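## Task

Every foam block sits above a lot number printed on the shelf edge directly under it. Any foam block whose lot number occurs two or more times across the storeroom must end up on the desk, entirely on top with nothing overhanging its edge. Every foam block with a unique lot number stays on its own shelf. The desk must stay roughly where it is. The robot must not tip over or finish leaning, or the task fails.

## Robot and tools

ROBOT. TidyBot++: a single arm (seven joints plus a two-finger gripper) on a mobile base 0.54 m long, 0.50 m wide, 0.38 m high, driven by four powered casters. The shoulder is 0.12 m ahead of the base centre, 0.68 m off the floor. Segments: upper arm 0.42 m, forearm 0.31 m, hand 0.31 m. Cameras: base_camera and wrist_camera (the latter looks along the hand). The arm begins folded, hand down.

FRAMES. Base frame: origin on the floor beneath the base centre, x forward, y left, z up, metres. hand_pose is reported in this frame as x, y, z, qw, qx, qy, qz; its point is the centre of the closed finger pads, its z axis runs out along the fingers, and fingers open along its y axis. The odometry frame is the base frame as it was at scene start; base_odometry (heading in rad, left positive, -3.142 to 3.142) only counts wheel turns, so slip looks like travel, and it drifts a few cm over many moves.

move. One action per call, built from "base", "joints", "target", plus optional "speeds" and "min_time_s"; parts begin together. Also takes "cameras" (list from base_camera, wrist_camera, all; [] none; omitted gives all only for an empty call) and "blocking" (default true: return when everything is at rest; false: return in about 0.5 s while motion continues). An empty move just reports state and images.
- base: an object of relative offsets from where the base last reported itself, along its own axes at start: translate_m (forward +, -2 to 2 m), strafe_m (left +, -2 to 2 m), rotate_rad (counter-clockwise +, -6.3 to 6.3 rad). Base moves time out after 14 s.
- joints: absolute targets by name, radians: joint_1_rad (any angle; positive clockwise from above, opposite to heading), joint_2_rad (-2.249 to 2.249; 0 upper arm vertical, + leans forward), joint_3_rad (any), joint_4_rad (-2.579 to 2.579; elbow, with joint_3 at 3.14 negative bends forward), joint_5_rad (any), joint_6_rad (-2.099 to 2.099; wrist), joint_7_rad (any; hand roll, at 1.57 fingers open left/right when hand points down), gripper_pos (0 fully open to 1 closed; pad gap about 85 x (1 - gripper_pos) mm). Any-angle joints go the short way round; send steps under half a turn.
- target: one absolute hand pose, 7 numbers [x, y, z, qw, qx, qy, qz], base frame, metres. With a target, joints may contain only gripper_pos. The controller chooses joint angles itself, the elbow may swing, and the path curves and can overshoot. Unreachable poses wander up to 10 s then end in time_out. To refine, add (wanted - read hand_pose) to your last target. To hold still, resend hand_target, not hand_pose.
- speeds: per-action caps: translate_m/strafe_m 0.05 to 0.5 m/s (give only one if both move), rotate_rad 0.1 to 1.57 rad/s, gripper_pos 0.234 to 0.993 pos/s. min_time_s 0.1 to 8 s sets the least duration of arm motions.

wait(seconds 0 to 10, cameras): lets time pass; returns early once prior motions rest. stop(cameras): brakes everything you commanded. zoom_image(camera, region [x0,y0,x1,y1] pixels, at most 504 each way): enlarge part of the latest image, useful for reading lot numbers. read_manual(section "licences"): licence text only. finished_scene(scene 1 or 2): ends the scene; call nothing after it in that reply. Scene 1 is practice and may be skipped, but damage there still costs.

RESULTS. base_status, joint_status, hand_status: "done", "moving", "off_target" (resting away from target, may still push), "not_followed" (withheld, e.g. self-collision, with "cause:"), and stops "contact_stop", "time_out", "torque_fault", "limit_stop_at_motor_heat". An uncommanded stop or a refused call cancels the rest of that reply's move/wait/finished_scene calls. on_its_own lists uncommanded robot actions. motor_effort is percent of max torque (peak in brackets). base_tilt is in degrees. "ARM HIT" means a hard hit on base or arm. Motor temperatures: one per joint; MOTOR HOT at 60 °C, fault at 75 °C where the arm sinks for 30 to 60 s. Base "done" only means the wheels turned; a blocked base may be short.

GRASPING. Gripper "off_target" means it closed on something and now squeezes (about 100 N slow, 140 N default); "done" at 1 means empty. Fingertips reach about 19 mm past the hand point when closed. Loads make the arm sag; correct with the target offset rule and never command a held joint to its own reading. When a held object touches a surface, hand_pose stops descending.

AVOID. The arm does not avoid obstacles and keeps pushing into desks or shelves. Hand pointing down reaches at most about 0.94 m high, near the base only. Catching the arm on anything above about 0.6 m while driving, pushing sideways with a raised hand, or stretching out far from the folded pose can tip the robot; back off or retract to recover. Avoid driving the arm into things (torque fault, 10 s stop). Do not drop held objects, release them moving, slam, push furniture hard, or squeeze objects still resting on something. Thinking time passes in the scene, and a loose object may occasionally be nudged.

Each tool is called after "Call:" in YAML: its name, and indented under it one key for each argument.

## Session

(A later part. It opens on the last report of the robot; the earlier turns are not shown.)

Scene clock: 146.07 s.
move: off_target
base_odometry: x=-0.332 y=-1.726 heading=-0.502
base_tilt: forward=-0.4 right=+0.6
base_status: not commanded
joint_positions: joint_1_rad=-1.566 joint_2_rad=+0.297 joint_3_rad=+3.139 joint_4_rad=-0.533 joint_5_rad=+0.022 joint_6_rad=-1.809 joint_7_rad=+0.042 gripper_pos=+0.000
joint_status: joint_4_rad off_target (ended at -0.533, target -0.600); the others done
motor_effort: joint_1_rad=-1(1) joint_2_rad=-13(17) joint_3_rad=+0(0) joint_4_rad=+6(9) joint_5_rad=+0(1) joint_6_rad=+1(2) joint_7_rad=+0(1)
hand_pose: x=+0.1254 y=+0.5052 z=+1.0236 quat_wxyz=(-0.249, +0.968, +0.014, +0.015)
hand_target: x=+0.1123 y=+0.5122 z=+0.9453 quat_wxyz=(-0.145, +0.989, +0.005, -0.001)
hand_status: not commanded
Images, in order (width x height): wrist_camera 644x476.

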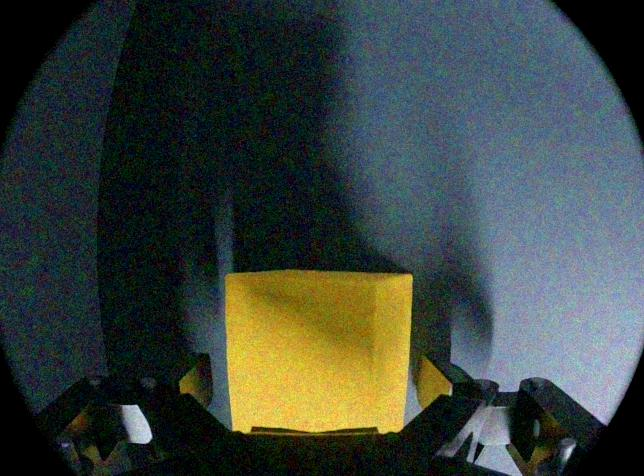

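Call:
move:
  joints: {"joint_2_rad":0.335,"joint_4_rad":-0.54,"joint_6_rad":-1.85}
  min_time_s: 0.5

Call:
move:
  joints: {"gripper_pos":1}
  speeds: {"gripper_pos":0.234}
  cameras: ["wrist_camera"]

Scene clock: 147.13 s.
move: done
base_odometry: x=-0.332 y=-1.726 heading=-0.502
base_tilt: forward=-0.4 right=+0.6
base_status: not commanded
joint_positions: joint_1_rad=-1.566 joint_2_rad=+0.297 joint_3_rad=+3.139 joint_4_rad=-0.532 joint_5_rad=+0.022 joint_6_rad=-1.809 joint_7_rad=+0.042 gripper_pos=+0.000
joint_status: all done
motor_effort: joint_1_rad=-1(1) joint_2_rad=-16(18) joint_3_rad=+0(0) joint_4_rad=+10(10) joint_5_rad=+0(1) joint_6_rad=+2(4) joint_7_rad=+0(1)
hand_pose: x=+0.1254 y=+0.5051 z=+1.0240 quat_wxyz=(-0.249, +0.968, +0.014, +0.015)
hand_target: x=+0.1124 y=+0.5055 z=+0.9960 quat_wxyz=(-0.207, +0.978, +0.005, -0.001)
hand_status: not commanded
pictures: none

Scene clock: 151.87 s.
move: off_target
base_odometry: x=-0.332 y=-1.726 heading=-0.502
base_tilt: forward=-0.4 right=+0.6
base_status: not commanded
joint_positions: joint_1_rad=-1.566 joint_2_rad=+0.292 joint_3_rad=+3.139 joint_4_rad=-0.530 joint_5_rad=+0.022 joint_6_rad=-1.813 joint_7_rad=+0.042 gripper_pos=+0.296
joint_status: gripper_pos off_target (ended at +0.296, target +1.000)
motor_effort: joint_1_rad=+0(1) joint_2_rad=-12(16) joint_3_rad=+0(1) joint_4_rad=+8(10) joint_5_rad=+1(2) joint_6_rad=+4(6) joint_7_rad=+0(1)
hand_pose: x=+0.1253 y=+0.5022 z=+1.0268 quat_wxyz=(-0.250, +0.968, +0.014, +0.015)
hand_target: x=+0.1124 y=+0.5055 z=+0.9960 quat_wxyz=(-0.207, +0.978, +0.005, -0.001)
hand_status: not commanded
Images, in order (width x height): wrist_camera 644x476.

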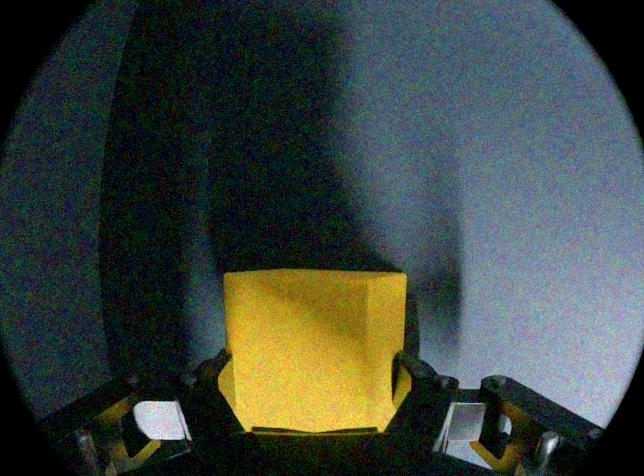

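Call:
move:
  joints: {"joint_2_rad":0.1,"joint_4_rad":-0.54,"joint_6_rad":-1.7}
  min_time_s: 2

Call:
move:
  base: {"strafe_m":-0.28}
  cameras: ["wrist_camera"]

Call:
move:
  joints: {"joint_2_rad":-0.4,"joint_4_rad":-2.1,"joint_6_rad":-0.8}
  min_time_s: 2.5

Call:
move:
  joints: {"joint_1_rad":0}
  min_time_s: 2.5
  cameras: ["all"]

Scene clock: 154.50 s.
move: done
base_odometry: x=-0.332 y=-1.726 heading=-0.502
base_tilt: forward=-0.4 right=+0.6
base_status: not commanded
joint_positions: joint_1_rad=-1.566 joint_2_rad=+0.113 joint_3_rad=+3.139 joint_4_rad=-0.530 joint_5_rad=+0.022 joint_6_rad=-1.763 joint_7_rad=+0.042 gripper_pos=+0.296
joint_status: all done
motor_effort: joint_1_rad=+0(1) joint_2_rad=-15(23) joint_3_rad=+0(1) joint_4_rad=+13(14) joint_5_rad=+1(2) joint_6_rad=+6(7) joint_7_rad=+0(1)
hand_pose: x=+0.1251 y=+0.4446 z=+1.1210 quat_wxyz=(-0.360, +0.933, +0.013, +0.017)
hand_target: x=+0.1128 y=+0.4533 z=+1.1361 quat_wxyz=(-0.390, +0.921, +0.005, -0.002)
hand_status: not commanded
pictures: none

Scene clock: 156.43 s.
move: done
base_odometry: x=-0.467 y=-1.971 heading=-0.502
base_tilt: forward=-0.4 right=+0.6
base_status: done
joint_positions: joint_1_rad=-1.568 joint_2_rad=+0.088 joint_3_rad=+3.139 joint_4_rad=-0.530 joint_5_rad=+0.022 joint_6_rad=-1.756 joint_7_rad=+0.042 gripper_pos=+0.296
joint_status: not commanded
motor_effort: joint_1_rad=-1(1) joint_2_rad=-15(21) joint_3_rad=+0(1) joint_4_rad=+12(14) joint_5_rad=+1(2) joint_6_rad=+6(7) joint_7_rad=+0(0)
hand_pose: x=+0.1242 y=+0.4351 z=+1.1333 quat_wxyz=(-0.374, +0.927, +0.014, +0.017)
hand_target: x=+0.1128 y=+0.4533 z=+1.1361 quat_wxyz=(-0.390, +0.921, +0.005, -0.002)
hand_status: not commanded
Images, in order (width x height): wrist_camera 644x476.

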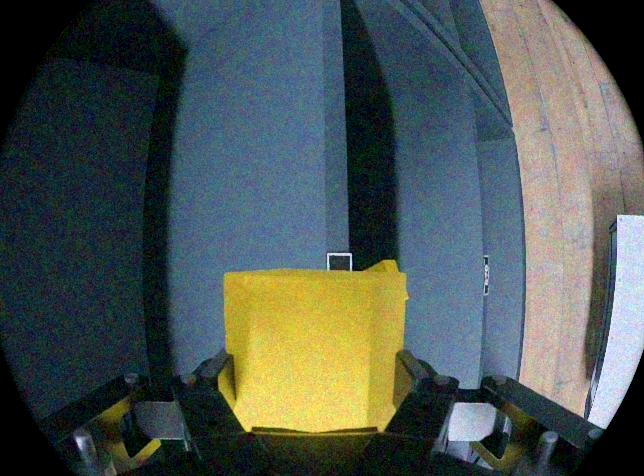

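Scene clock: 159.50 s.
move: done
base_odometry: x=-0.467 y=-1.971 heading=-0.502
base_tilt: forward=-0.3 right=+0.6
base_status: not commanded
joint_positions: joint_1_rad=-1.568 joint_2_rad=-0.381 joint_3_rad=+3.139 joint_4_rad=-2.061 joint_5_rad=+0.022 joint_6_rad=-0.862 joint_7_rad=+0.042 gripper_pos=+0.296
joint_status: all done
motor_effort: joint_1_rad=-1(1) joint_2_rad=-5(16) joint_3_rad=+0(1) joint_4_rad=+17(19) joint_5_rad=+1(1) joint_6_rad=+5(7) joint_7_rad=+0(1)
hand_pose: x=+0.1225 y=+0.3317 z=+0.7814 quat_wxyz=(-0.295, +0.955, +0.025, +0.017)
hand_target: x=+0.1140 y=+0.3341 z=+0.7795 quat_wxyz=(-0.315, +0.949, +0.005, -0.001)
hand_status: not commanded
pictures: none

Scene clock: 162.30 s.
move: done
base_odometry: x=-0.467 y=-1.971 heading=-0.502
base_tilt: forward=-0.3 right=+0.6
base_status: not commanded
joint_positions: joint_1_rad=-0.019 joint_2_rad=-0.381 joint_3_rad=+3.139 joint_4_rad=-2.061 joint_5_rad=+0.022 joint_6_rad=-0.859 joint_7_rad=+0.042 gripper_pos=+0.296
joint_status: all done
motor_effort: joint_1_rad=+0(2) joint_2_rad=-5(6) joint_3_rad=+0(1) joint_4_rad=+18(18) joint_5_rad=+1(1) joint_6_rad=+6(6) joint_7_rad=+0(1)
hand_pose: x=+0.4517 y=+0.0035 z=+0.7820 quat_wxyz=(-0.200, +0.699, -0.650, +0.220)
hand_target: x=+0.4532 y=+0.0019 z=+0.7795 quat_wxyz=(-0.223, +0.672, -0.670, +0.223)
hand_status: not commanded
pictures: base_camera, wrist_camera
Images, in order (width x height): base_camera 644x364, wrist_camera 644x476.

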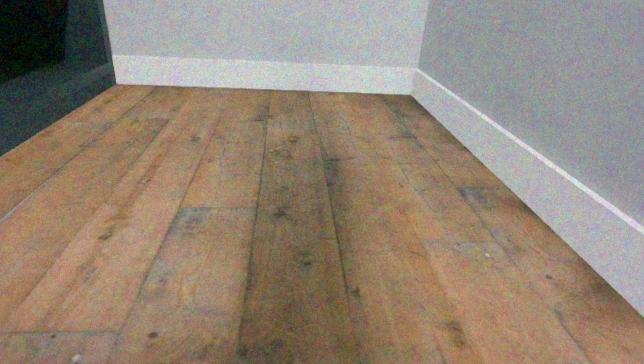

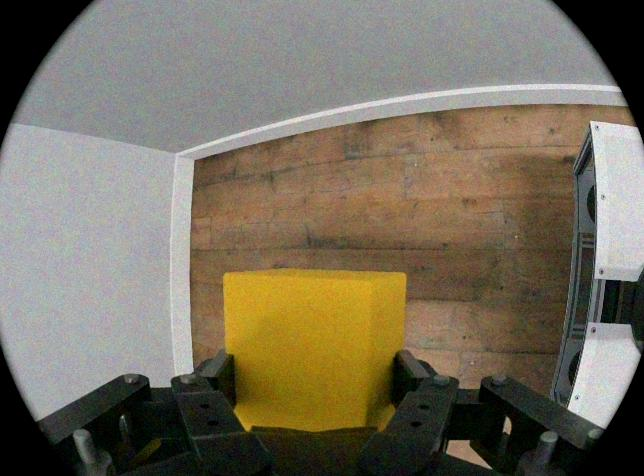

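Call:
move:
  base: {"translate_m":-1.9}

Call:
move:
  base: {"translate_m":-0.66}

Call:
move:
  joints: {"joint_1_rad":-1.57,"joint_6_rad":-0.3}
  cameras: ["all"]

Scene clock: 167.73 s.
move: done
base_odometry: x=-2.133 y=-1.057 heading=-0.502
base_tilt: forward=-0.3 right=+0.6
base_status: done
joint_positions: joint_1_rad=-0.018 joint_2_rad=-0.394 joint_3_rad=+3.139 joint_4_rad=-2.062 joint_5_rad=+0.022 joint_6_rad=-0.856 joint_7_rad=+0.042 gripper_pos=+0.296
joint_status: not commanded
motor_effort: joint_1_rad=-1(1) joint_2_rad=-5(8) joint_3_rad=+1(1) joint_4_rad=+17(19) joint_5_rad=+1(1) joint_6_rad=+5(7) joint_7_rad=+0(1)
hand_pose: x=+0.4507 y=+0.0034 z=+0.7862 quat_wxyz=(-0.205, +0.698, -0.649, +0.225)
hand_target: x=+0.4532 y=+0.0019 z=+0.7795 quat_wxyz=(-0.223, +0.672, -0.670, +0.223)
hand_status: not commanded
pictures: none

Scene clock: 170.27 s.
move: done
base_odometry: x=-2.711 y=-0.740 heading=-0.502
base_tilt: forward=-0.4 right=+0.6
base_status: done
joint_positions: joint_1_rad=-0.018 joint_2_rad=-0.397 joint_3_rad=+3.139 joint_4_rad=-2.062 joint_5_rad=+0.022 joint_6_rad=-0.854 joint_7_rad=+0.042 gripper_pos=+0.296
joint_status: not commanded
motor_effort: joint_1_rad=+0(1) joint_2_rad=-5(7) joint_3_rad=+1(1) joint_4_rad=+18(19) joint_5_rad=+1(1) joint_6_rad=+5(6) joint_7_rad=+0(1)
hand_pose: x=+0.4507 y=+0.0034 z=+0.7873 quat_wxyz=(-0.207, +0.697, -0.648, +0.226)
hand_target: x=+0.4532 y=+0.0019 z=+0.7795 quat_wxyz=(-0.223, +0.672, -0.670, +0.223)
hand_status: not commanded
pictures: none

Scene clock: 173.07 s.
move: done
base_odometry: x=-2.711 y=-0.740 heading=-0.502
base_tilt: forward=-0.3 right=+0.6
base_status: not commanded
joint_positions: joint_1_rad=-1.552 joint_2_rad=-0.397 joint_3_rad=+3.139 joint_4_rad=-2.062 joint_5_rad=+0.022 joint_6_rad=-0.368 joint_7_rad=+0.042 gripper_pos=+0.296
joint_status: all done
motor_effort: joint_1_rad=+0(2) joint_2_rad=-6(7) joint_3_rad=+1(1) joint_4_rad=+19(20) joint_5_rad=+1(1) joint_6_rad=+8(9) joint_7_rad=+0(1)
hand_pose: x=+0.1268 y=+0.4287 z=+0.9012 quat_wxyz=(-0.526, +0.850, +0.018, +0.024)
hand_target: x=+0.1172 y=+0.4309 z=+0.8993 quat_wxyz=(-0.540, +0.841, +0.000, +0.000)
hand_status: not commanded
pictures: base_camera, wrist_camera
Images, in order (width x height): base_camera 644x364, wrist_camera 644x476.

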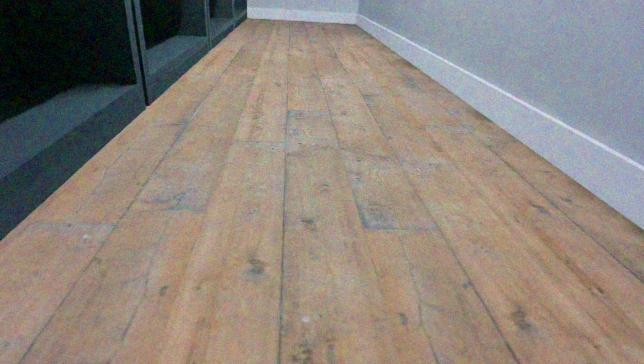

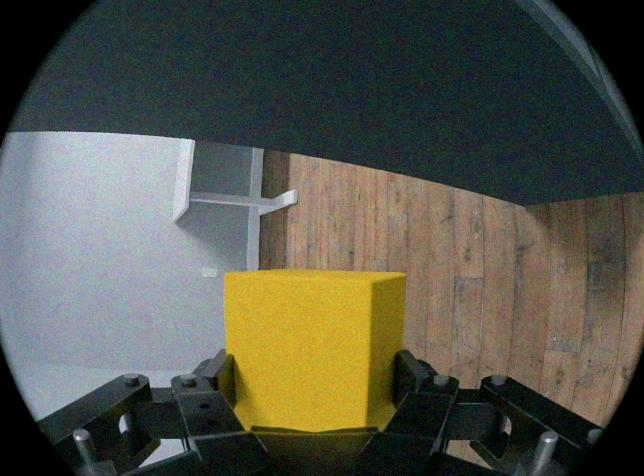

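Call:
move:
  base: {"translate_m":-0.16}

Call:
move:
  base: {"strafe_m":1.25}
  cameras: ["all"]

Call:
move:
  base: {"translate_m":0.55}
  cameras: ["all"]

Scene clock: 174.80 s.
move: done
base_odometry: x=-2.852 y=-0.663 heading=-0.502
base_tilt: forward=-0.4 right=+0.6
base_status: done
joint_positions: joint_1_rad=-1.555 joint_2_rad=-0.397 joint_3_rad=+3.137 joint_4_rad=-2.062 joint_5_rad=+0.022 joint_6_rad=-0.366 joint_7_rad=+0.042 gripper_pos=+0.296
joint_status: not commanded
motor_effort: joint_1_rad=-1(1) joint_2_rad=-6(7) joint_3_rad=+1(3) joint_4_rad=+19(20) joint_5_rad=+1(1) joint_6_rad=+8(9) joint_7_rad=+0(0)
hand_pose: x=+0.1246 y=+0.4290 z=+0.9018 quat_wxyz=(-0.527, +0.850, +0.020, +0.023)
hand_target: x=+0.1172 y=+0.4309 z=+0.8993 quat_wxyz=(-0.540, +0.841, +0.000, +0.000)
hand_status: not commanded
pictures: none

Scene clock: 178.37 s.
move: done
base_odometry: x=-2.251 y=+0.433 heading=-0.501
base_tilt: forward=-0.3 right=+0.6
base_status: done
joint_positions: joint_1_rad=-1.556 joint_2_rad=-0.399 joint_3_rad=+3.137 joint_4_rad=-2.063 joint_5_rad=+0.022 joint_6_rad=-0.362 joint_7_rad=+0.042 gripper_pos=+0.296
joint_status: not commanded
motor_effort: joint_1_rad=+0(1) joint_2_rad=-6(9) joint_3_rad=+1(1) joint_4_rad=+19(20) joint_5_rad=+1(1) joint_6_rad=+8(9) joint_7_rad=+0(1)
hand_pose: x=+0.1245 y=+0.4291 z=+0.9038 quat_wxyz=(-0.529, +0.848, +0.020, +0.023)
hand_target: x=+0.1172 y=+0.4309 z=+0.8993 quat_wxyz=(-0.540, +0.841, +0.000, +0.000)
hand_status: not commanded
pictures: base_camera, wrist_camera
Images, in order (width x height): base_camera 644x364, wrist_camera 644x476.

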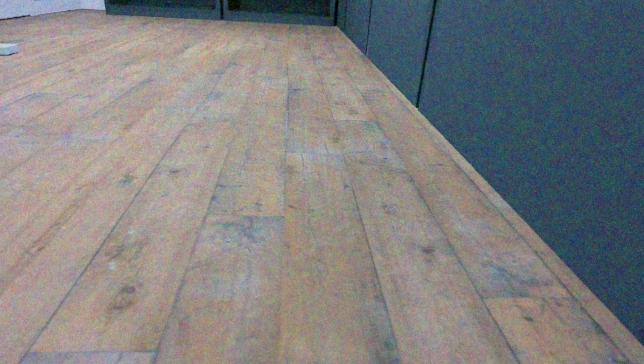

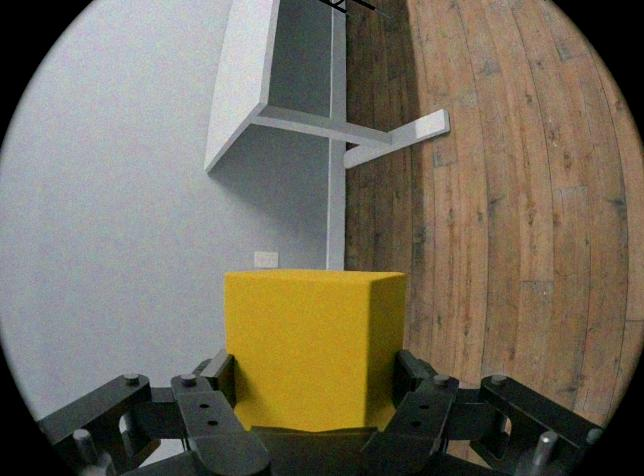

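Scene clock: 180.73 s.
move: done
base_odometry: x=-1.768 y=+0.169 heading=-0.500
base_tilt: forward=-0.3 right=+0.6
base_status: done
joint_positions: joint_1_rad=-1.556 joint_2_rad=-0.399 joint_3_rad=+3.140 joint_4_rad=-2.063 joint_5_rad=+0.022 joint_6_rad=-0.361 joint_7_rad=+0.042 gripper_pos=+0.296
joint_status: not commanded
motor_effort: joint_1_rad=+0(1) joint_2_rad=-6(7) joint_3_rad=+0(2) joint_4_rad=+19(20) joint_5_rad=+1(1) joint_6_rad=+8(9) joint_7_rad=+0(0)
hand_pose: x=+0.1256 y=+0.4292 z=+0.9039 quat_wxyz=(-0.529, +0.848, +0.019, +0.023)
hand_target: x=+0.1172 y=+0.4309 z=+0.8993 quat_wxyz=(-0.540, +0.841, +0.000, +0.000)
hand_status: not commanded
pictures: base_camera, wrist_camera
Images, in order (width x height): base_camera 644x364, wrist_camera 644x476.

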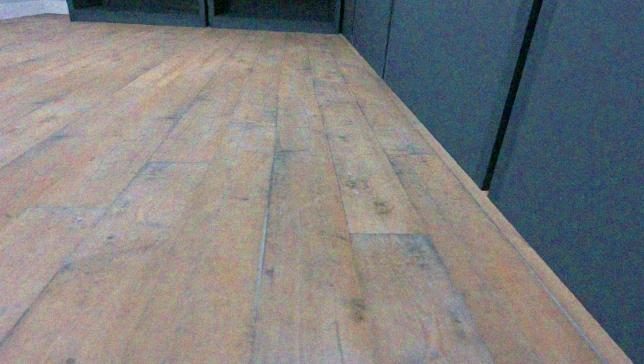

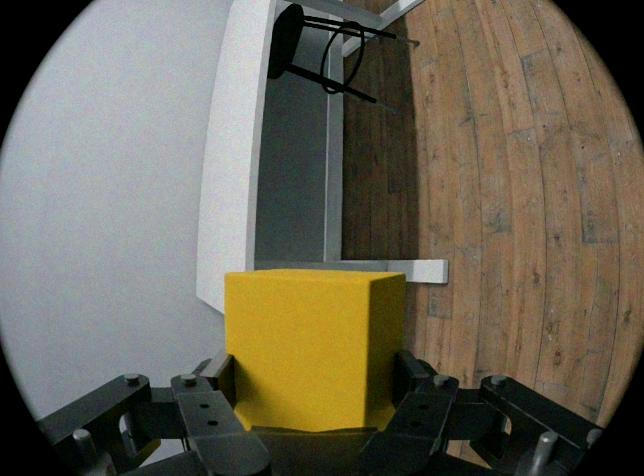

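Call:
move:
  base: {"translate_m":0.4,"strafe_m":0.5}
  cameras: ["wrist_camera"]

Scene clock: 183.50 s.
move: done
base_odometry: x=-1.177 y=+0.416 heading=-0.500
base_tilt: forward=-0.3 right=+0.6
base_status: done
joint_positions: joint_1_rad=-1.556 joint_2_rad=-0.400 joint_3_rad=+3.140 joint_4_rad=-2.063 joint_5_rad=+0.022 joint_6_rad=-0.361 joint_7_rad=+0.042 gripper_pos=+0.296
joint_status: not commanded
motor_effort: joint_1_rad=+0(1) joint_2_rad=-6(8) joint_3_rad=+1(2) joint_4_rad=+19(20) joint_5_rad=+1(1) joint_6_rad=+8(10) joint_7_rad=+0(1)
hand_pose: x=+0.1256 y=+0.4290 z=+0.9044 quat_wxyz=(-0.530, +0.847, +0.019, +0.023)
hand_target: x=+0.1172 y=+0.4309 z=+0.8993 quat_wxyz=(-0.540, +0.841, +0.000, +0.000)
hand_status: not commanded
Images, in order (width x height): wrist_camera 644x476.

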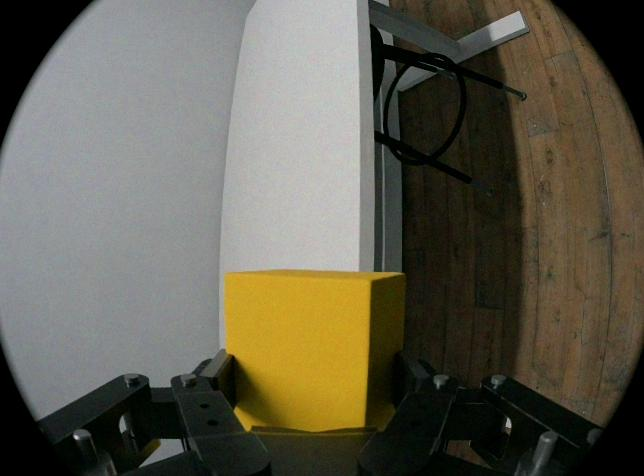

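Call:
move:
  base: {"strafe_m":0.25}

Call:
move:
  joints: {"joint_2_rad":0.526,"joint_4_rad":-0.78,"joint_6_rad":-1.34}
  min_time_s: 2.5

Call:
move:
  joints: {"joint_2_rad":0.52,"joint_4_rad":-1.06,"joint_6_rad":-1.07}
  min_time_s: 2
  cameras: ["wrist_camera"]

Scene clock: 185.53 s.
move: done
base_odometry: x=-1.057 y=+0.635 heading=-0.501
base_tilt: forward=-0.3 right=+0.6
base_status: done
joint_positions: joint_1_rad=-1.556 joint_2_rad=-0.397 joint_3_rad=+3.140 joint_4_rad=-2.063 joint_5_rad=+0.022 joint_6_rad=-0.359 joint_7_rad=+0.042 gripper_pos=+0.296
joint_status: not commanded
motor_effort: joint_1_rad=+0(1) joint_2_rad=-6(10) joint_3_rad=+1(1) joint_4_rad=+19(20) joint_5_rad=+1(1) joint_6_rad=+8(9) joint_7_rad=+0(0)
hand_pose: x=+0.1256 y=+0.4299 z=+0.9035 quat_wxyz=(-0.529, +0.848, +0.019, +0.023)
hand_target: x=+0.1172 y=+0.4309 z=+0.8993 quat_wxyz=(-0.540, +0.841, +0.000, +0.000)
hand_status: not commanded
pictures: none

Scene clock: 188.63 s.
move: done
base_odometry: x=-1.057 y=+0.635 heading=-0.501
base_tilt: forward=-0.4 right=+0.6
base_status: not commanded
joint_positions: joint_1_rad=-1.556 joint_2_rad=+0.482 joint_3_rad=+3.140 joint_4_rad=-0.810 joint_5_rad=+0.022 joint_6_rad=-1.285 joint_7_rad=+0.042 gripper_pos=+0.296
joint_status: all done
motor_effort: joint_1_rad=-1(1) joint_2_rad=-31(32) joint_3_rad=+0(1) joint_4_rad=+17(21) joint_5_rad=+1(1) joint_6_rad=+5(10) joint_7_rad=+0(1)
hand_pose: x=+0.1330 y=+0.6636 z=+0.8781 quat_wxyz=(-0.278, +0.960, +0.014, +0.018)
hand_target: x=+0.1174 y=+0.6627 z=+0.8541 quat_wxyz=(-0.245, +0.969, +0.000, +0.000)
hand_status: not commanded
pictures: none

Scene clock: 190.93 s.
move: done
base_odometry: x=-1.057 y=+0.635 heading=-0.501
base_tilt: forward=-0.4 right=+0.5
base_status: not commanded
joint_positions: joint_1_rad=-1.556 joint_2_rad=+0.482 joint_3_rad=+3.140 joint_4_rad=-1.022 joint_5_rad=+0.022 joint_6_rad=-1.131 joint_7_rad=+0.042 gripper_pos=+0.296
joint_status: all done
motor_effort: joint_1_rad=+0(1) joint_2_rad=-31(33) joint_3_rad=+0(0) joint_4_rad=+18(18) joint_5_rad=+1(1) joint_6_rad=+4(6) joint_7_rad=+0(1)
hand_pose: x=+0.1326 y=+0.6596 z=+0.8035 quat_wxyz=(-0.250, +0.968, +0.016, +0.017)
hand_target: x=+0.1173 y=+0.6703 z=+0.7696 quat_wxyz=(-0.243, +0.970, +0.000, +0.000)
hand_status: not commanded
Images, in order (width x height): wrist_camera 644x476.

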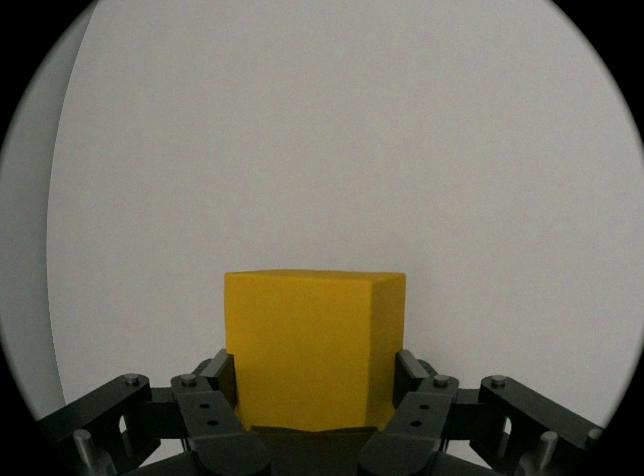

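Call:
move:
  joints: {"joint_2_rad":0.525,"joint_4_rad":-1.13,"joint_6_rad":-1.03}
  min_time_s: 1

Call:
move:
  joints: {"joint_2_rad":0.54,"joint_4_rad":-1.18,"joint_6_rad":-1.01}
  min_time_s: 1

Call:
move:
  joints: {"joint_2_rad":0.55,"joint_4_rad":-1.22,"joint_6_rad":-0.99}
  min_time_s: 1
  cameras: ["wrist_camera"]

Scene clock: 192.43 s.
move: done
base_odometry: x=-1.057 y=+0.635 heading=-0.501
base_tilt: forward=-0.3 right=+0.6
base_status: not commanded
joint_positions: joint_1_rad=-1.556 joint_2_rad=+0.482 joint_3_rad=+3.140 joint_4_rad=-1.091 joint_5_rad=+0.022 joint_6_rad=-1.090 joint_7_rad=+0.042 gripper_pos=+0.296
joint_status: all done
motor_effort: joint_1_rad=-1(1) joint_2_rad=-31(32) joint_3_rad=+0(0) joint_4_rad=+18(19) joint_5_rad=+1(1) joint_6_rad=+4(5) joint_7_rad=+0(1)
hand_pose: x=+0.1323 y=+0.6527 z=+0.7778 quat_wxyz=(-0.237, +0.971, +0.017, +0.017)
hand_target: x=+0.1173 y=+0.6614 z=+0.7401 quat_wxyz=(-0.226, +0.974, +0.000, +0.000)
hand_status: not commanded
pictures: none

Scene clock: 193.73 s.
move: done
base_odometry: x=-1.057 y=+0.635 heading=-0.501
base_tilt: forward=-0.3 right=+0.6
base_status: not commanded
joint_positions: joint_1_rad=-1.556 joint_2_rad=+0.486 joint_3_rad=+3.140 joint_4_rad=-1.130 joint_5_rad=+0.022 joint_6_rad=-1.071 joint_7_rad=+0.042 gripper_pos=+0.296
joint_status: all done
motor_effort: joint_1_rad=+0(1) joint_2_rad=-26(32) joint_3_rad=+0(1) joint_4_rad=+15(18) joint_5_rad=+1(2) joint_6_rad=+5(6) joint_7_rad=+0(1)
hand_pose: x=+0.1321 y=+0.6470 z=+0.7597 quat_wxyz=(-0.225, +0.974, +0.017, +0.016)
hand_target: x=+0.1173 y=+0.6517 z=+0.7107 quat_wxyz=(-0.204, +0.979, +0.000, +0.000)
hand_status: not commanded
pictures: none

Scene clock: 195.03 s.
move: off_target
base_odometry: x=-1.057 y=+0.635 heading=-0.501
base_tilt: forward=-0.4 right=+0.6
base_status: not commanded
joint_positions: joint_1_rad=-1.556 joint_2_rad=+0.480 joint_3_rad=+3.140 joint_4_rad=-1.148 joint_5_rad=+0.022 joint_6_rad=-1.052 joint_7_rad=+0.042 gripper_pos=+0.296
joint_status: joint_4_rad off_target (ended at -1.148, target -1.220); the others done
motor_effort: joint_1_rad=-1(1) joint_2_rad=-17(25) joint_3_rad=-1(1) joint_4_rad=+11(15) joint_5_rad=+0(1) joint_6_rad=+5(6) joint_7_rad=+0(0)
hand_pose: x=+0.1321 y=+0.6469 z=+0.7584 quat_wxyz=(-0.229, +0.973, +0.017, +0.016)
hand_target: x=+0.1173 y=+0.6440 z=+0.6894 quat_wxyz=(-0.190, +0.982, +0.000, +0.000)
hand_status: not commanded
Images, in order (width x height): wrist_camera 644x476.

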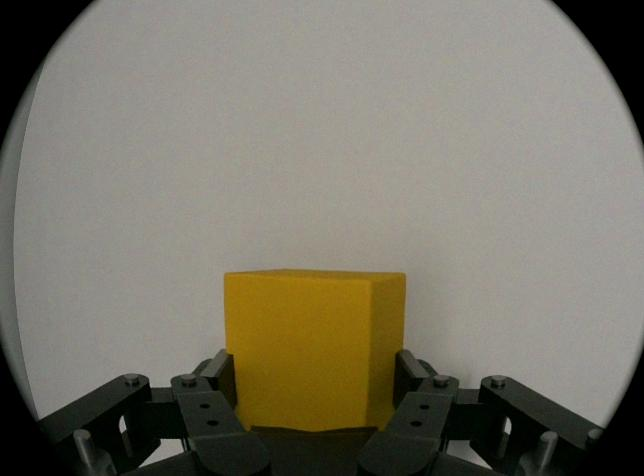

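Call:
move:
  joints: {"gripper_pos":0}
  speeds: {"gripper_pos":0.4}

Call:
move:
  joints: {"joint_2_rad":0.3,"joint_4_rad":-0.9,"joint_6_rad":-1.4}

Call:
move:
  joints: {"joint_2_rad":-0.4,"joint_4_rad":-2.0,"joint_6_rad":-0.2}
  cameras: ["wrist_camera"]

Call:
move:
  base: {"strafe_m":-0.45}
  joints: {"joint_1_rad":0,"joint_7_rad":1.57}

Call:
move:
  base: {"translate_m":1.8}
  cameras: ["all"]

Call:
zoom_image:
  camera: "wrist_camera"
  region: [100, 150, 340, 350]

Call:
zoom_image:
  camera: "wrist_camera"
  region: [320, 150, 560, 350]

Scene clock: 201.93 s.
move: done
base_odometry: x=-1.057 y=+0.635 heading=-0.501
base_tilt: forward=-0.4 right=+0.6
base_status: not commanded
joint_positions: joint_1_rad=-1.557 joint_2_rad=+0.483 joint_3_rad=+3.140 joint_4_rad=-1.161 joint_5_rad=+0.022 joint_6_rad=-1.027 joint_7_rad=+0.042 gripper_pos=+0.000
joint_status: all done
motor_effort: joint_1_rad=-1(1) joint_2_rad=-27(27) joint_3_rad=+0(1) joint_4_rad=+13(16) joint_5_rad=+1(1) joint_6_rad=+2(4) joint_7_rad=+0(0)
hand_pose: x=+0.1319 y=+0.6498 z=+0.7535 quat_wxyz=(-0.232, +0.972, +0.017, +0.016)
hand_target: x=+0.1173 y=+0.6440 z=+0.6894 quat_wxyz=(-0.190, +0.982, +0.000, +0.000)
hand_status: not commanded
pictures: none

Scene clock: 203.40 s.
move: done
base_odometry: x=-1.057 y=+0.635 heading=-0.501
base_tilt: forward=-0.3 right=+0.6
base_status: not commanded
joint_positions: joint_1_rad=-1.557 joint_2_rad=+0.286 joint_3_rad=+3.140 joint_4_rad=-0.915 joint_5_rad=+0.022 joint_6_rad=-1.344 joint_7_rad=+0.042 gripper_pos=+0.000
joint_status: all done
motor_effort: joint_1_rad=+0(1) joint_2_rad=-25(36) joint_3_rad=+0(0) joint_4_rad=+17(21) joint_5_rad=+1(1) joint_6_rad=+5(6) joint_7_rad=+0(1)
hand_pose: x=+0.1319 y=+0.5866 z=+0.9414 quat_wxyz=(-0.293, +0.956, +0.013, +0.019)
hand_target: x=+0.1174 y=+0.5778 z=+0.9310 quat_wxyz=(-0.268, +0.964, +0.000, +0.000)
hand_status: not commanded
pictures: none

Scene clock: 206.13 s.
move: done
base_odometry: x=-1.057 y=+0.635 heading=-0.501
base_tilt: forward=-0.4 right=+0.6
base_status: not commanded
joint_positions: joint_1_rad=-1.557 joint_2_rad=-0.384 joint_3_rad=+3.140 joint_4_rad=-1.957 joint_5_rad=+0.022 joint_6_rad=-0.268 joint_7_rad=+0.042 gripper_pos=+0.000
joint_status: all done
motor_effort: joint_1_rad=-1(1) joint_2_rad=-7(26) joint_3_rad=+1(1) joint_4_rad=+19(20) joint_5_rad=+1(1) joint_6_rad=+8(10) joint_7_rad=+0(0)
hand_pose: x=+0.1252 y=+0.4566 z=+0.9884 quat_wxyz=(-0.605, +0.795, +0.018, +0.025)
hand_target: x=+0.1172 y=+0.4535 z=+0.9895 quat_wxyz=(-0.622, +0.783, +0.000, +0.000)
hand_status: not commanded
Images, in order (width x height): wrist_camera 644x476.

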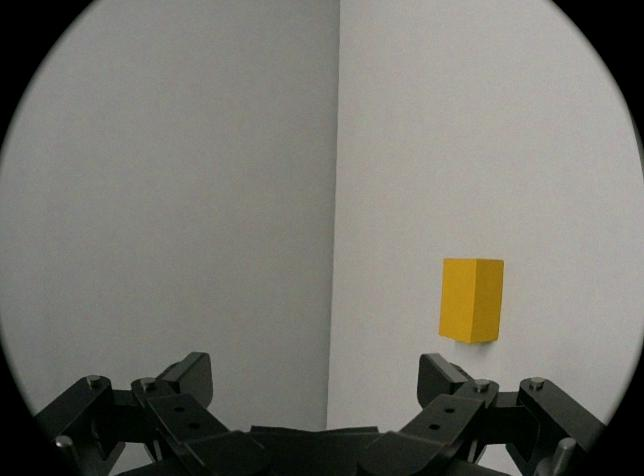

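Scene clock: 209.27 s.
move: done
base_odometry: x=-1.274 y=+0.240 heading=-0.502
base_tilt: forward=-0.4 right=+0.6
base_status: done
joint_positions: joint_1_rad=-0.018 joint_2_rad=-0.399 joint_3_rad=+3.141 joint_4_rad=-1.958 joint_5_rad=+0.022 joint_6_rad=-0.262 joint_7_rad=+1.525 gripper_pos=+0.000
joint_status: all done
motor_effort: joint_1_rad=+0(2) joint_2_rad=-6(10) joint_3_rad=+0(2) joint_4_rad=+19(21) joint_5_rad=+1(1) joint_6_rad=+9(10) joint_7_rad=+0(1)
hand_pose: x=+0.5715 y=+0.0083 z=+0.9958 quat_wxyz=(-0.011, +0.790, -0.004, +0.613)
hand_target: x=+0.5725 y=+0.0022 z=+0.9895 quat_wxyz=(+0.000, +0.783, +0.000, +0.622)
hand_status: not commanded
pictures: none

Scene clock: 213.80 s.
move: done
base_odometry: x=+0.304 y=-0.626 heading=-0.503
base_tilt: forward=-0.3 right=+0.6
base_status: done
joint_positions: joint_1_rad=-0.017 joint_2_rad=-0.400 joint_3_rad=+3.141 joint_4_rad=-1.959 joint_5_rad=+0.022 joint_6_rad=-0.261 joint_7_rad=+1.527 gripper_pos=+0.000
joint_status: not commanded
motor_effort: joint_1_rad=-1(1) joint_2_rad=-7(10) joint_3_rad=+1(1) joint_4_rad=+19(21) joint_5_rad=+1(1) joint_6_rad=+9(10) joint_7_rad=+0(1)
hand_pose: x=+0.5710 y=+0.0080 z=+0.9967 quat_wxyz=(-0.010, +0.789, -0.004, +0.614)
hand_target: x=+0.5725 y=+0.0022 z=+0.9895 quat_wxyz=(+0.000, +0.783, +0.000, +0.622)
hand_status: not commanded
pictures: base_camera, wrist_camera
Images, in order (width x height): base_camera 644x364, wrist_camera 644x476.

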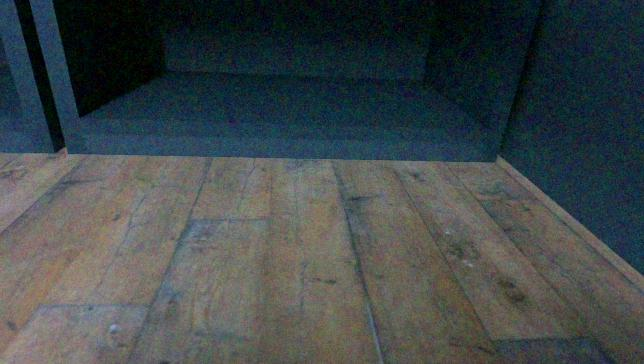

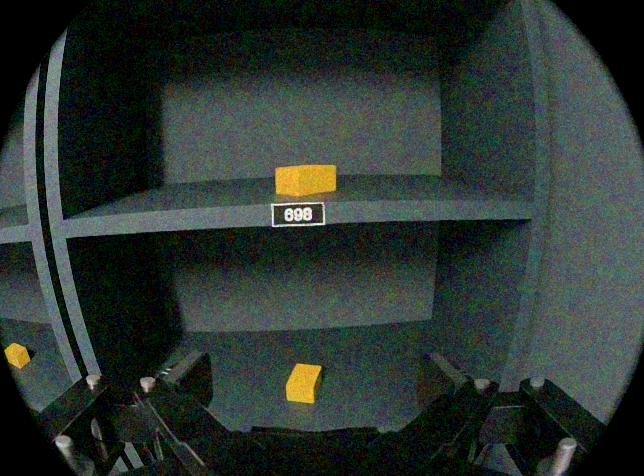

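Scaled by 2.100.

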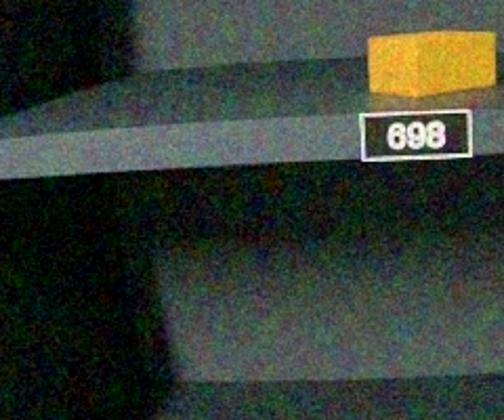

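Scaled by 2.100.

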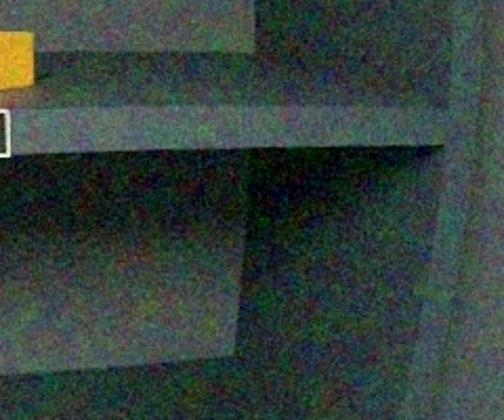

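Call:
move:
  joints: {"joint_6_rad":-0.75}
  cameras: ["wrist_camera"]

Call:
move:
  base: {"strafe_m":0.65}
  cameras: ["wrist_camera"]

Call:
zoom_image:
  camera: "wrist_camera"
  region: [220, 20, 420, 320]

Scene clock: 215.23 s.
move: done
base_odometry: x=+0.304 y=-0.626 heading=-0.503
base_tilt: forward=-0.3 right=+0.6
base_status: not commanded
joint_positions: joint_1_rad=-0.017 joint_2_rad=-0.400 joint_3_rad=+3.141 joint_4_rad=-1.966 joint_5_rad=+0.022 joint_6_rad=-0.708 joint_7_rad=+1.527 gripper_pos=+0.000
joint_status: all done
motor_effort: joint_1_rad=+0(1) joint_2_rad=-6(7) joint_3_rad=+0(1) joint_4_rad=+19(20) joint_5_rad=+1(1) joint_6_rad=+7(10) joint_7_rad=+0(1)
hand_pose: x=+0.5068 y=+0.0041 z=+0.8696 quat_wxyz=(-0.003, +0.907, -0.007, +0.420)
hand_target: x=+0.4908 y=+0.0020 z=+0.8414 quat_wxyz=(+0.000, +0.923, +0.000, +0.386)
hand_status: not commanded
Images, in order (width x height): wrist_camera 644x476.

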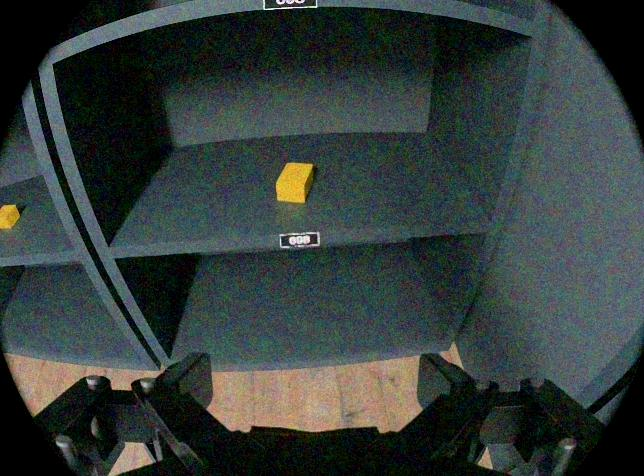

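Scene clock: 217.77 s.
move: done
base_odometry: x=+0.618 y=-0.056 heading=-0.503
base_tilt: forward=-0.4 right=+0.6
base_status: done
joint_positions: joint_1_rad=-0.016 joint_2_rad=-0.400 joint_3_rad=+3.141 joint_4_rad=-1.966 joint_5_rad=+0.022 joint_6_rad=-0.708 joint_7_rad=+1.527 gripper_pos=+0.000
joint_status: not commanded
motor_effort: joint_1_rad=-1(1) joint_2_rad=-5(7) joint_3_rad=+0(2) joint_4_rad=+18(20) joint_5_rad=+1(1) joint_6_rad=+7(8) joint_7_rad=+0(1)
hand_pose: x=+0.5068 y=+0.0035 z=+0.8696 quat_wxyz=(-0.003, +0.907, -0.008, +0.420)
hand_target: x=+0.4908 y=+0.0020 z=+0.8414 quat_wxyz=(+0.000, +0.923, +0.000, +0.386)
hand_status: not commanded
Images, in order (width x height): wrist_camera 644x476.

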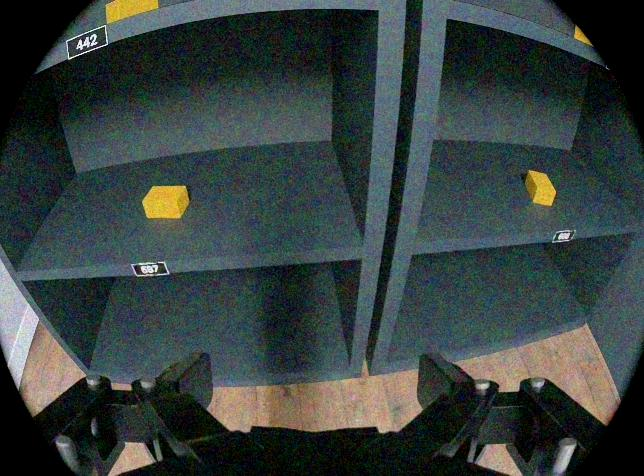

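Scaled by 1.680.

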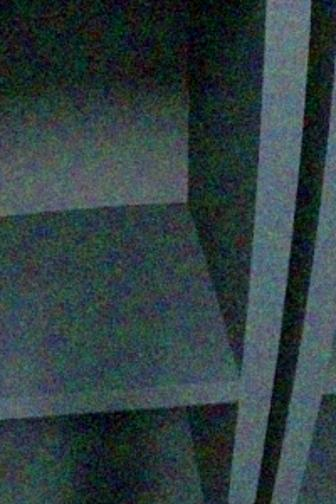

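Call:
zoom_image:
  camera: "wrist_camera"
  region: [120, 255, 180, 285]

Call:
move:
  base: {"translate_m":0.3,"strafe_m":-0.6}
  cameras: ["wrist_camera"]

Call:
zoom_image:
  camera: "wrist_camera"
  region: [220, 180, 400, 380]

Scaled by 8.400.

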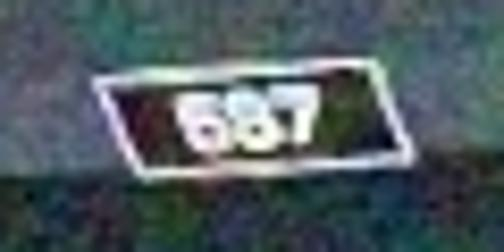

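Scene clock: 220.70 s.
move: done
base_odometry: x=+0.592 y=-0.727 heading=-0.502
base_tilt: forward=-0.3 right=+0.6
base_status: done
joint_positions: joint_1_rad=-0.016 joint_2_rad=-0.402 joint_3_rad=+3.141 joint_4_rad=-1.966 joint_5_rad=+0.022 joint_6_rad=-0.708 joint_7_rad=+1.527 gripper_pos=+0.000
joint_status: not commanded
motor_effort: joint_1_rad=+0(1) joint_2_rad=-5(7) joint_3_rad=+1(2) joint_4_rad=+18(20) joint_5_rad=+1(2) joint_6_rad=+7(8) joint_7_rad=+0(1)
hand_pose: x=+0.5065 y=+0.0034 z=+0.8701 quat_wxyz=(-0.003, +0.907, -0.008, +0.421)
hand_target: x=+0.4908 y=+0.0020 z=+0.8414 quat_wxyz=(+0.000, +0.923, +0.000, +0.386)
hand_status: not commanded
Images, in order (width x height): wrist_camera 644x476.

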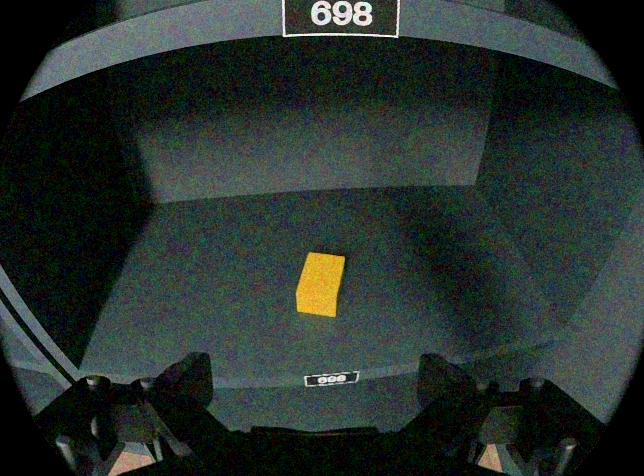

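Scaled by 2.520.

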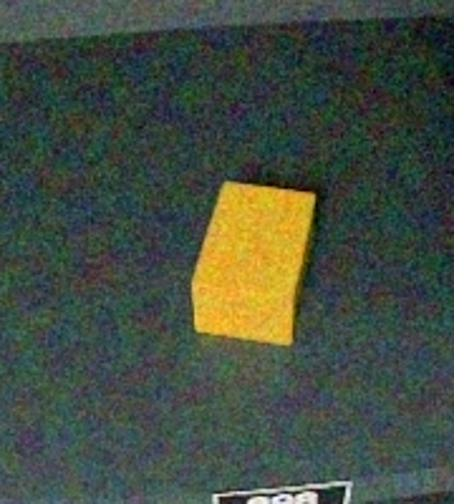

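Call:
move:
  joints: {"joint_2_rad":-0.4,"joint_4_rad":-2.55,"joint_6_rad":0.0}
  cameras: ["wrist_camera"]

Call:
zoom_image:
  camera: "wrist_camera"
  region: [260, 260, 400, 400]

Scene clock: 223.03 s.
move: done
base_odometry: x=+0.592 y=-0.727 heading=-0.502
base_tilt: forward=-0.3 right=+0.6
base_status: not commanded
joint_positions: joint_1_rad=-0.016 joint_2_rad=-0.402 joint_3_rad=+3.141 joint_4_rad=-2.510 joint_5_rad=+0.022 joint_6_rad=-0.066 joint_7_rad=+1.527 gripper_pos=+0.000
joint_status: all done
motor_effort: joint_1_rad=-1(1) joint_2_rad=-3(6) joint_3_rad=+0(1) joint_4_rad=+16(19) joint_5_rad=+1(1) joint_6_rad=+7(9) joint_7_rad=+0(1)
hand_pose: x=+0.4807 y=+0.0069 z=+0.7315 quat_wxyz=(-0.008, +0.885, -0.003, +0.465)
hand_target: x=+0.4787 y=+0.0019 z=+0.7269 quat_wxyz=(+0.000, +0.880, +0.000, +0.476)
hand_status: not commanded
Images, in order (width x height): wrist_camera 644x476.

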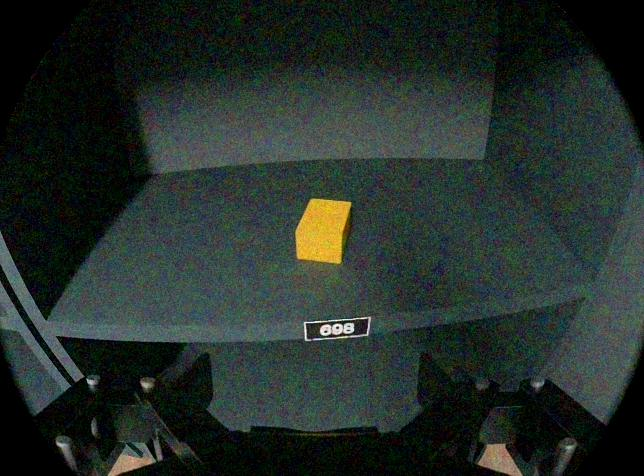

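Scaled by 3.600.

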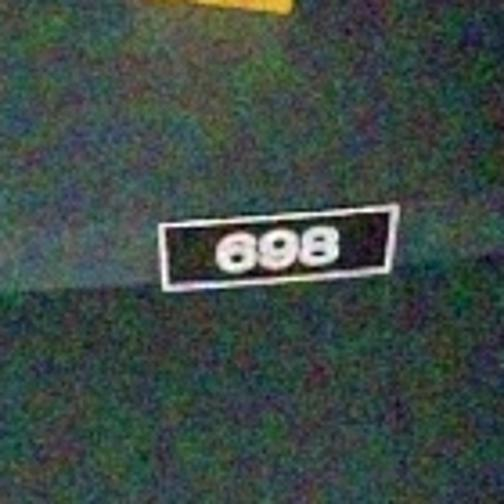

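Call:
move:
  base: {"translate_m":0.15,"strafe_m":0.12}
  joints: {"joint_1_rad":0.2,"joint_2_rad":0.132,"joint_4_rad":-2.41,"joint_6_rad":0.187}
  cameras: ["all"]

Scene clock: 225.43 s.
move: done
base_odometry: x=+0.781 y=-0.694 heading=-0.503
base_tilt: forward=-0.3 right=+0.6
base_status: done
joint_positions: joint_1_rad=+0.182 joint_2_rad=+0.104 joint_3_rad=+3.141 joint_4_rad=-2.436 joint_5_rad=+0.022 joint_6_rad=+0.124 joint_7_rad=+1.527 gripper_pos=+0.000
joint_status: all done
motor_effort: joint_1_rad=-1(3) joint_2_rad=-15(16) joint_3_rad=+0(1) joint_4_rad=+11(18) joint_5_rad=+1(1) joint_6_rad=+6(9) joint_7_rad=+0(1)
hand_pose: x=+0.5404 y=-0.0747 z=+0.6082 quat_wxyz=(+0.027, +0.930, -0.094, +0.354)
hand_target: x=+0.5635 y=-0.0880 z=+0.6195 quat_wxyz=(+0.038, +0.919, -0.092, +0.381)
hand_status: not commanded
pictures: base_camera, wrist_camera
Images, in order (width x height): base_camera 644x364, wrist_camera 644x476.

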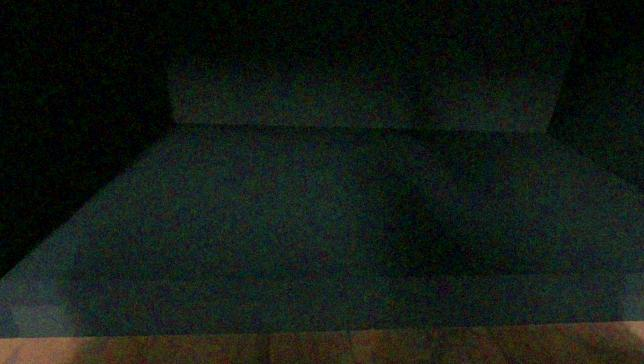

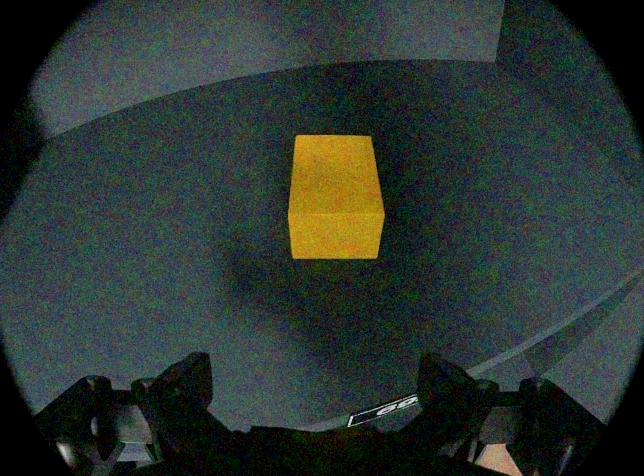

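Call:
move:
  joints: {"joint_1_rad":0.225,"joint_2_rad":0.64,"joint_4_rad":-1.99,"joint_6_rad":0.31}
  min_time_s: 2.5
  cameras: ["wrist_camera"]

Scene clock: 228.73 s.
move: done
base_odometry: x=+0.781 y=-0.694 heading=-0.503
base_tilt: forward=-0.3 right=+0.6
base_status: not commanded
joint_positions: joint_1_rad=+0.205 joint_2_rad=+0.577 joint_3_rad=+3.141 joint_4_rad=-2.008 joint_5_rad=+0.022 joint_6_rad=+0.258 joint_7_rad=+1.527 gripper_pos=+0.000
joint_status: all done
motor_effort: joint_1_rad=+0(2) joint_2_rad=-24(27) joint_3_rad=+0(1) joint_4_rad=+11(13) joint_5_rad=+1(1) joint_6_rad=+5(7) joint_7_rad=+0(1)
hand_pose: x=+0.7288 y=-0.1230 z=+0.5539 quat_wxyz=(+0.033, +0.912, -0.103, +0.395)
hand_target: x=+0.7367 y=-0.1390 z=+0.5332 quat_wxyz=(+0.044, +0.911, -0.103, +0.397)
hand_status: not commanded
Images, in order (width x height): wrist_camera 644x476.

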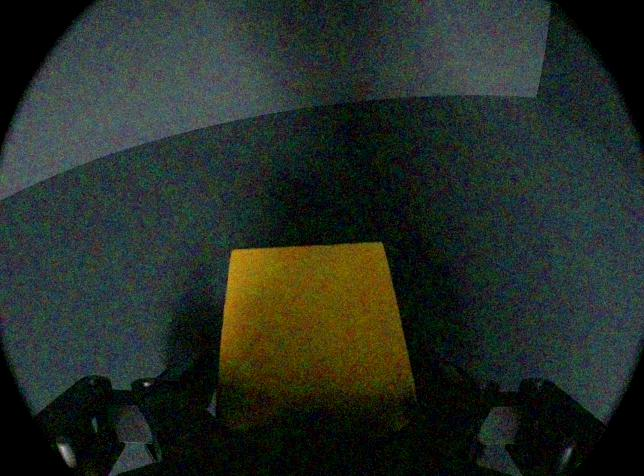

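Call:
move:
  joints: {"joint_2_rad":0.70,"joint_4_rad":-2.01,"joint_6_rad":0.31}
  min_time_s: 1

Call:
move:
  joints: {"gripper_pos":1}
  speeds: {"gripper_pos":0.234}
  cameras: ["wrist_camera"]

Scene clock: 231.37 s.
move: off_target
base_odometry: x=+0.781 y=-0.694 heading=-0.503
base_tilt: forward=-0.3 right=+0.6
base_status: not commanded
joint_positions: joint_1_rad=+0.205 joint_2_rad=+0.586 joint_3_rad=+3.141 joint_4_rad=-2.008 joint_5_rad=+0.022 joint_6_rad=+0.277 joint_7_rad=+1.527 gripper_pos=+0.000
joint_status: joint_2_rad off_target (ended at +0.586, target +0.700); the others done
motor_effort: joint_1_rad=+0(1) joint_2_rad=-16(24) joint_3_rad=+0(0) joint_4_rad=+9(11) joint_5_rad=+0(1) joint_6_rad=+3(6) joint_7_rad=-1(1)
hand_pose: x=+0.7318 y=-0.1238 z=+0.5531 quat_wxyz=(+0.033, +0.910, -0.103, +0.400)
hand_target: x=+0.7169 y=-0.1345 z=+0.4886 quat_wxyz=(+0.040, +0.926, -0.105, +0.360)
hand_status: not commanded
pictures: none

Scene clock: 236.10 s.
move: off_target
base_odometry: x=+0.781 y=-0.694 heading=-0.503
base_tilt: forward=-0.3 right=+0.6
base_status: not commanded
joint_positions: joint_1_rad=+0.210 joint_2_rad=+0.589 joint_3_rad=+3.141 joint_4_rad=-2.006 joint_5_rad=+0.022 joint_6_rad=+0.297 joint_7_rad=+1.531 gripper_pos=+0.346
joint_status: gripper_pos off_target (ended at +0.346, target +1.000)
motor_effort: joint_1_rad=-1(2) joint_2_rad=-16(17) joint_3_rad=+0(1) joint_4_rad=+8(9) joint_5_rad=+1(1) joint_6_rad=+1(4) joint_7_rad=-1(1)
hand_pose: x=+0.7360 y=-0.1274 z=+0.5566 quat_wxyz=(+0.036, +0.906, -0.103, +0.408)
hand_target: x=+0.7169 y=-0.1345 z=+0.4886 quat_wxyz=(+0.040, +0.926, -0.105, +0.360)
hand_status: not commanded
Images, in order (width x height): wrist_camera 644x476.

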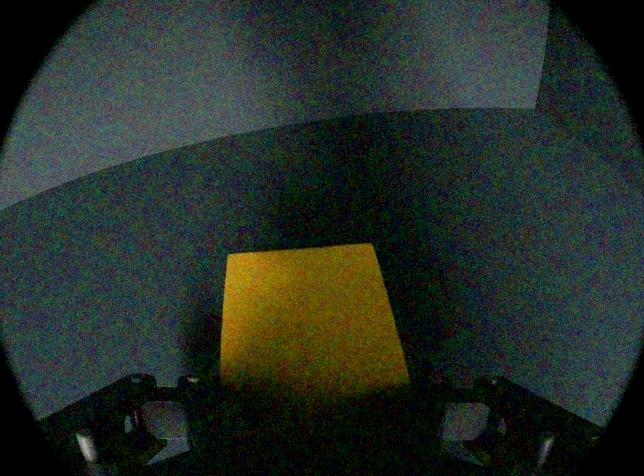

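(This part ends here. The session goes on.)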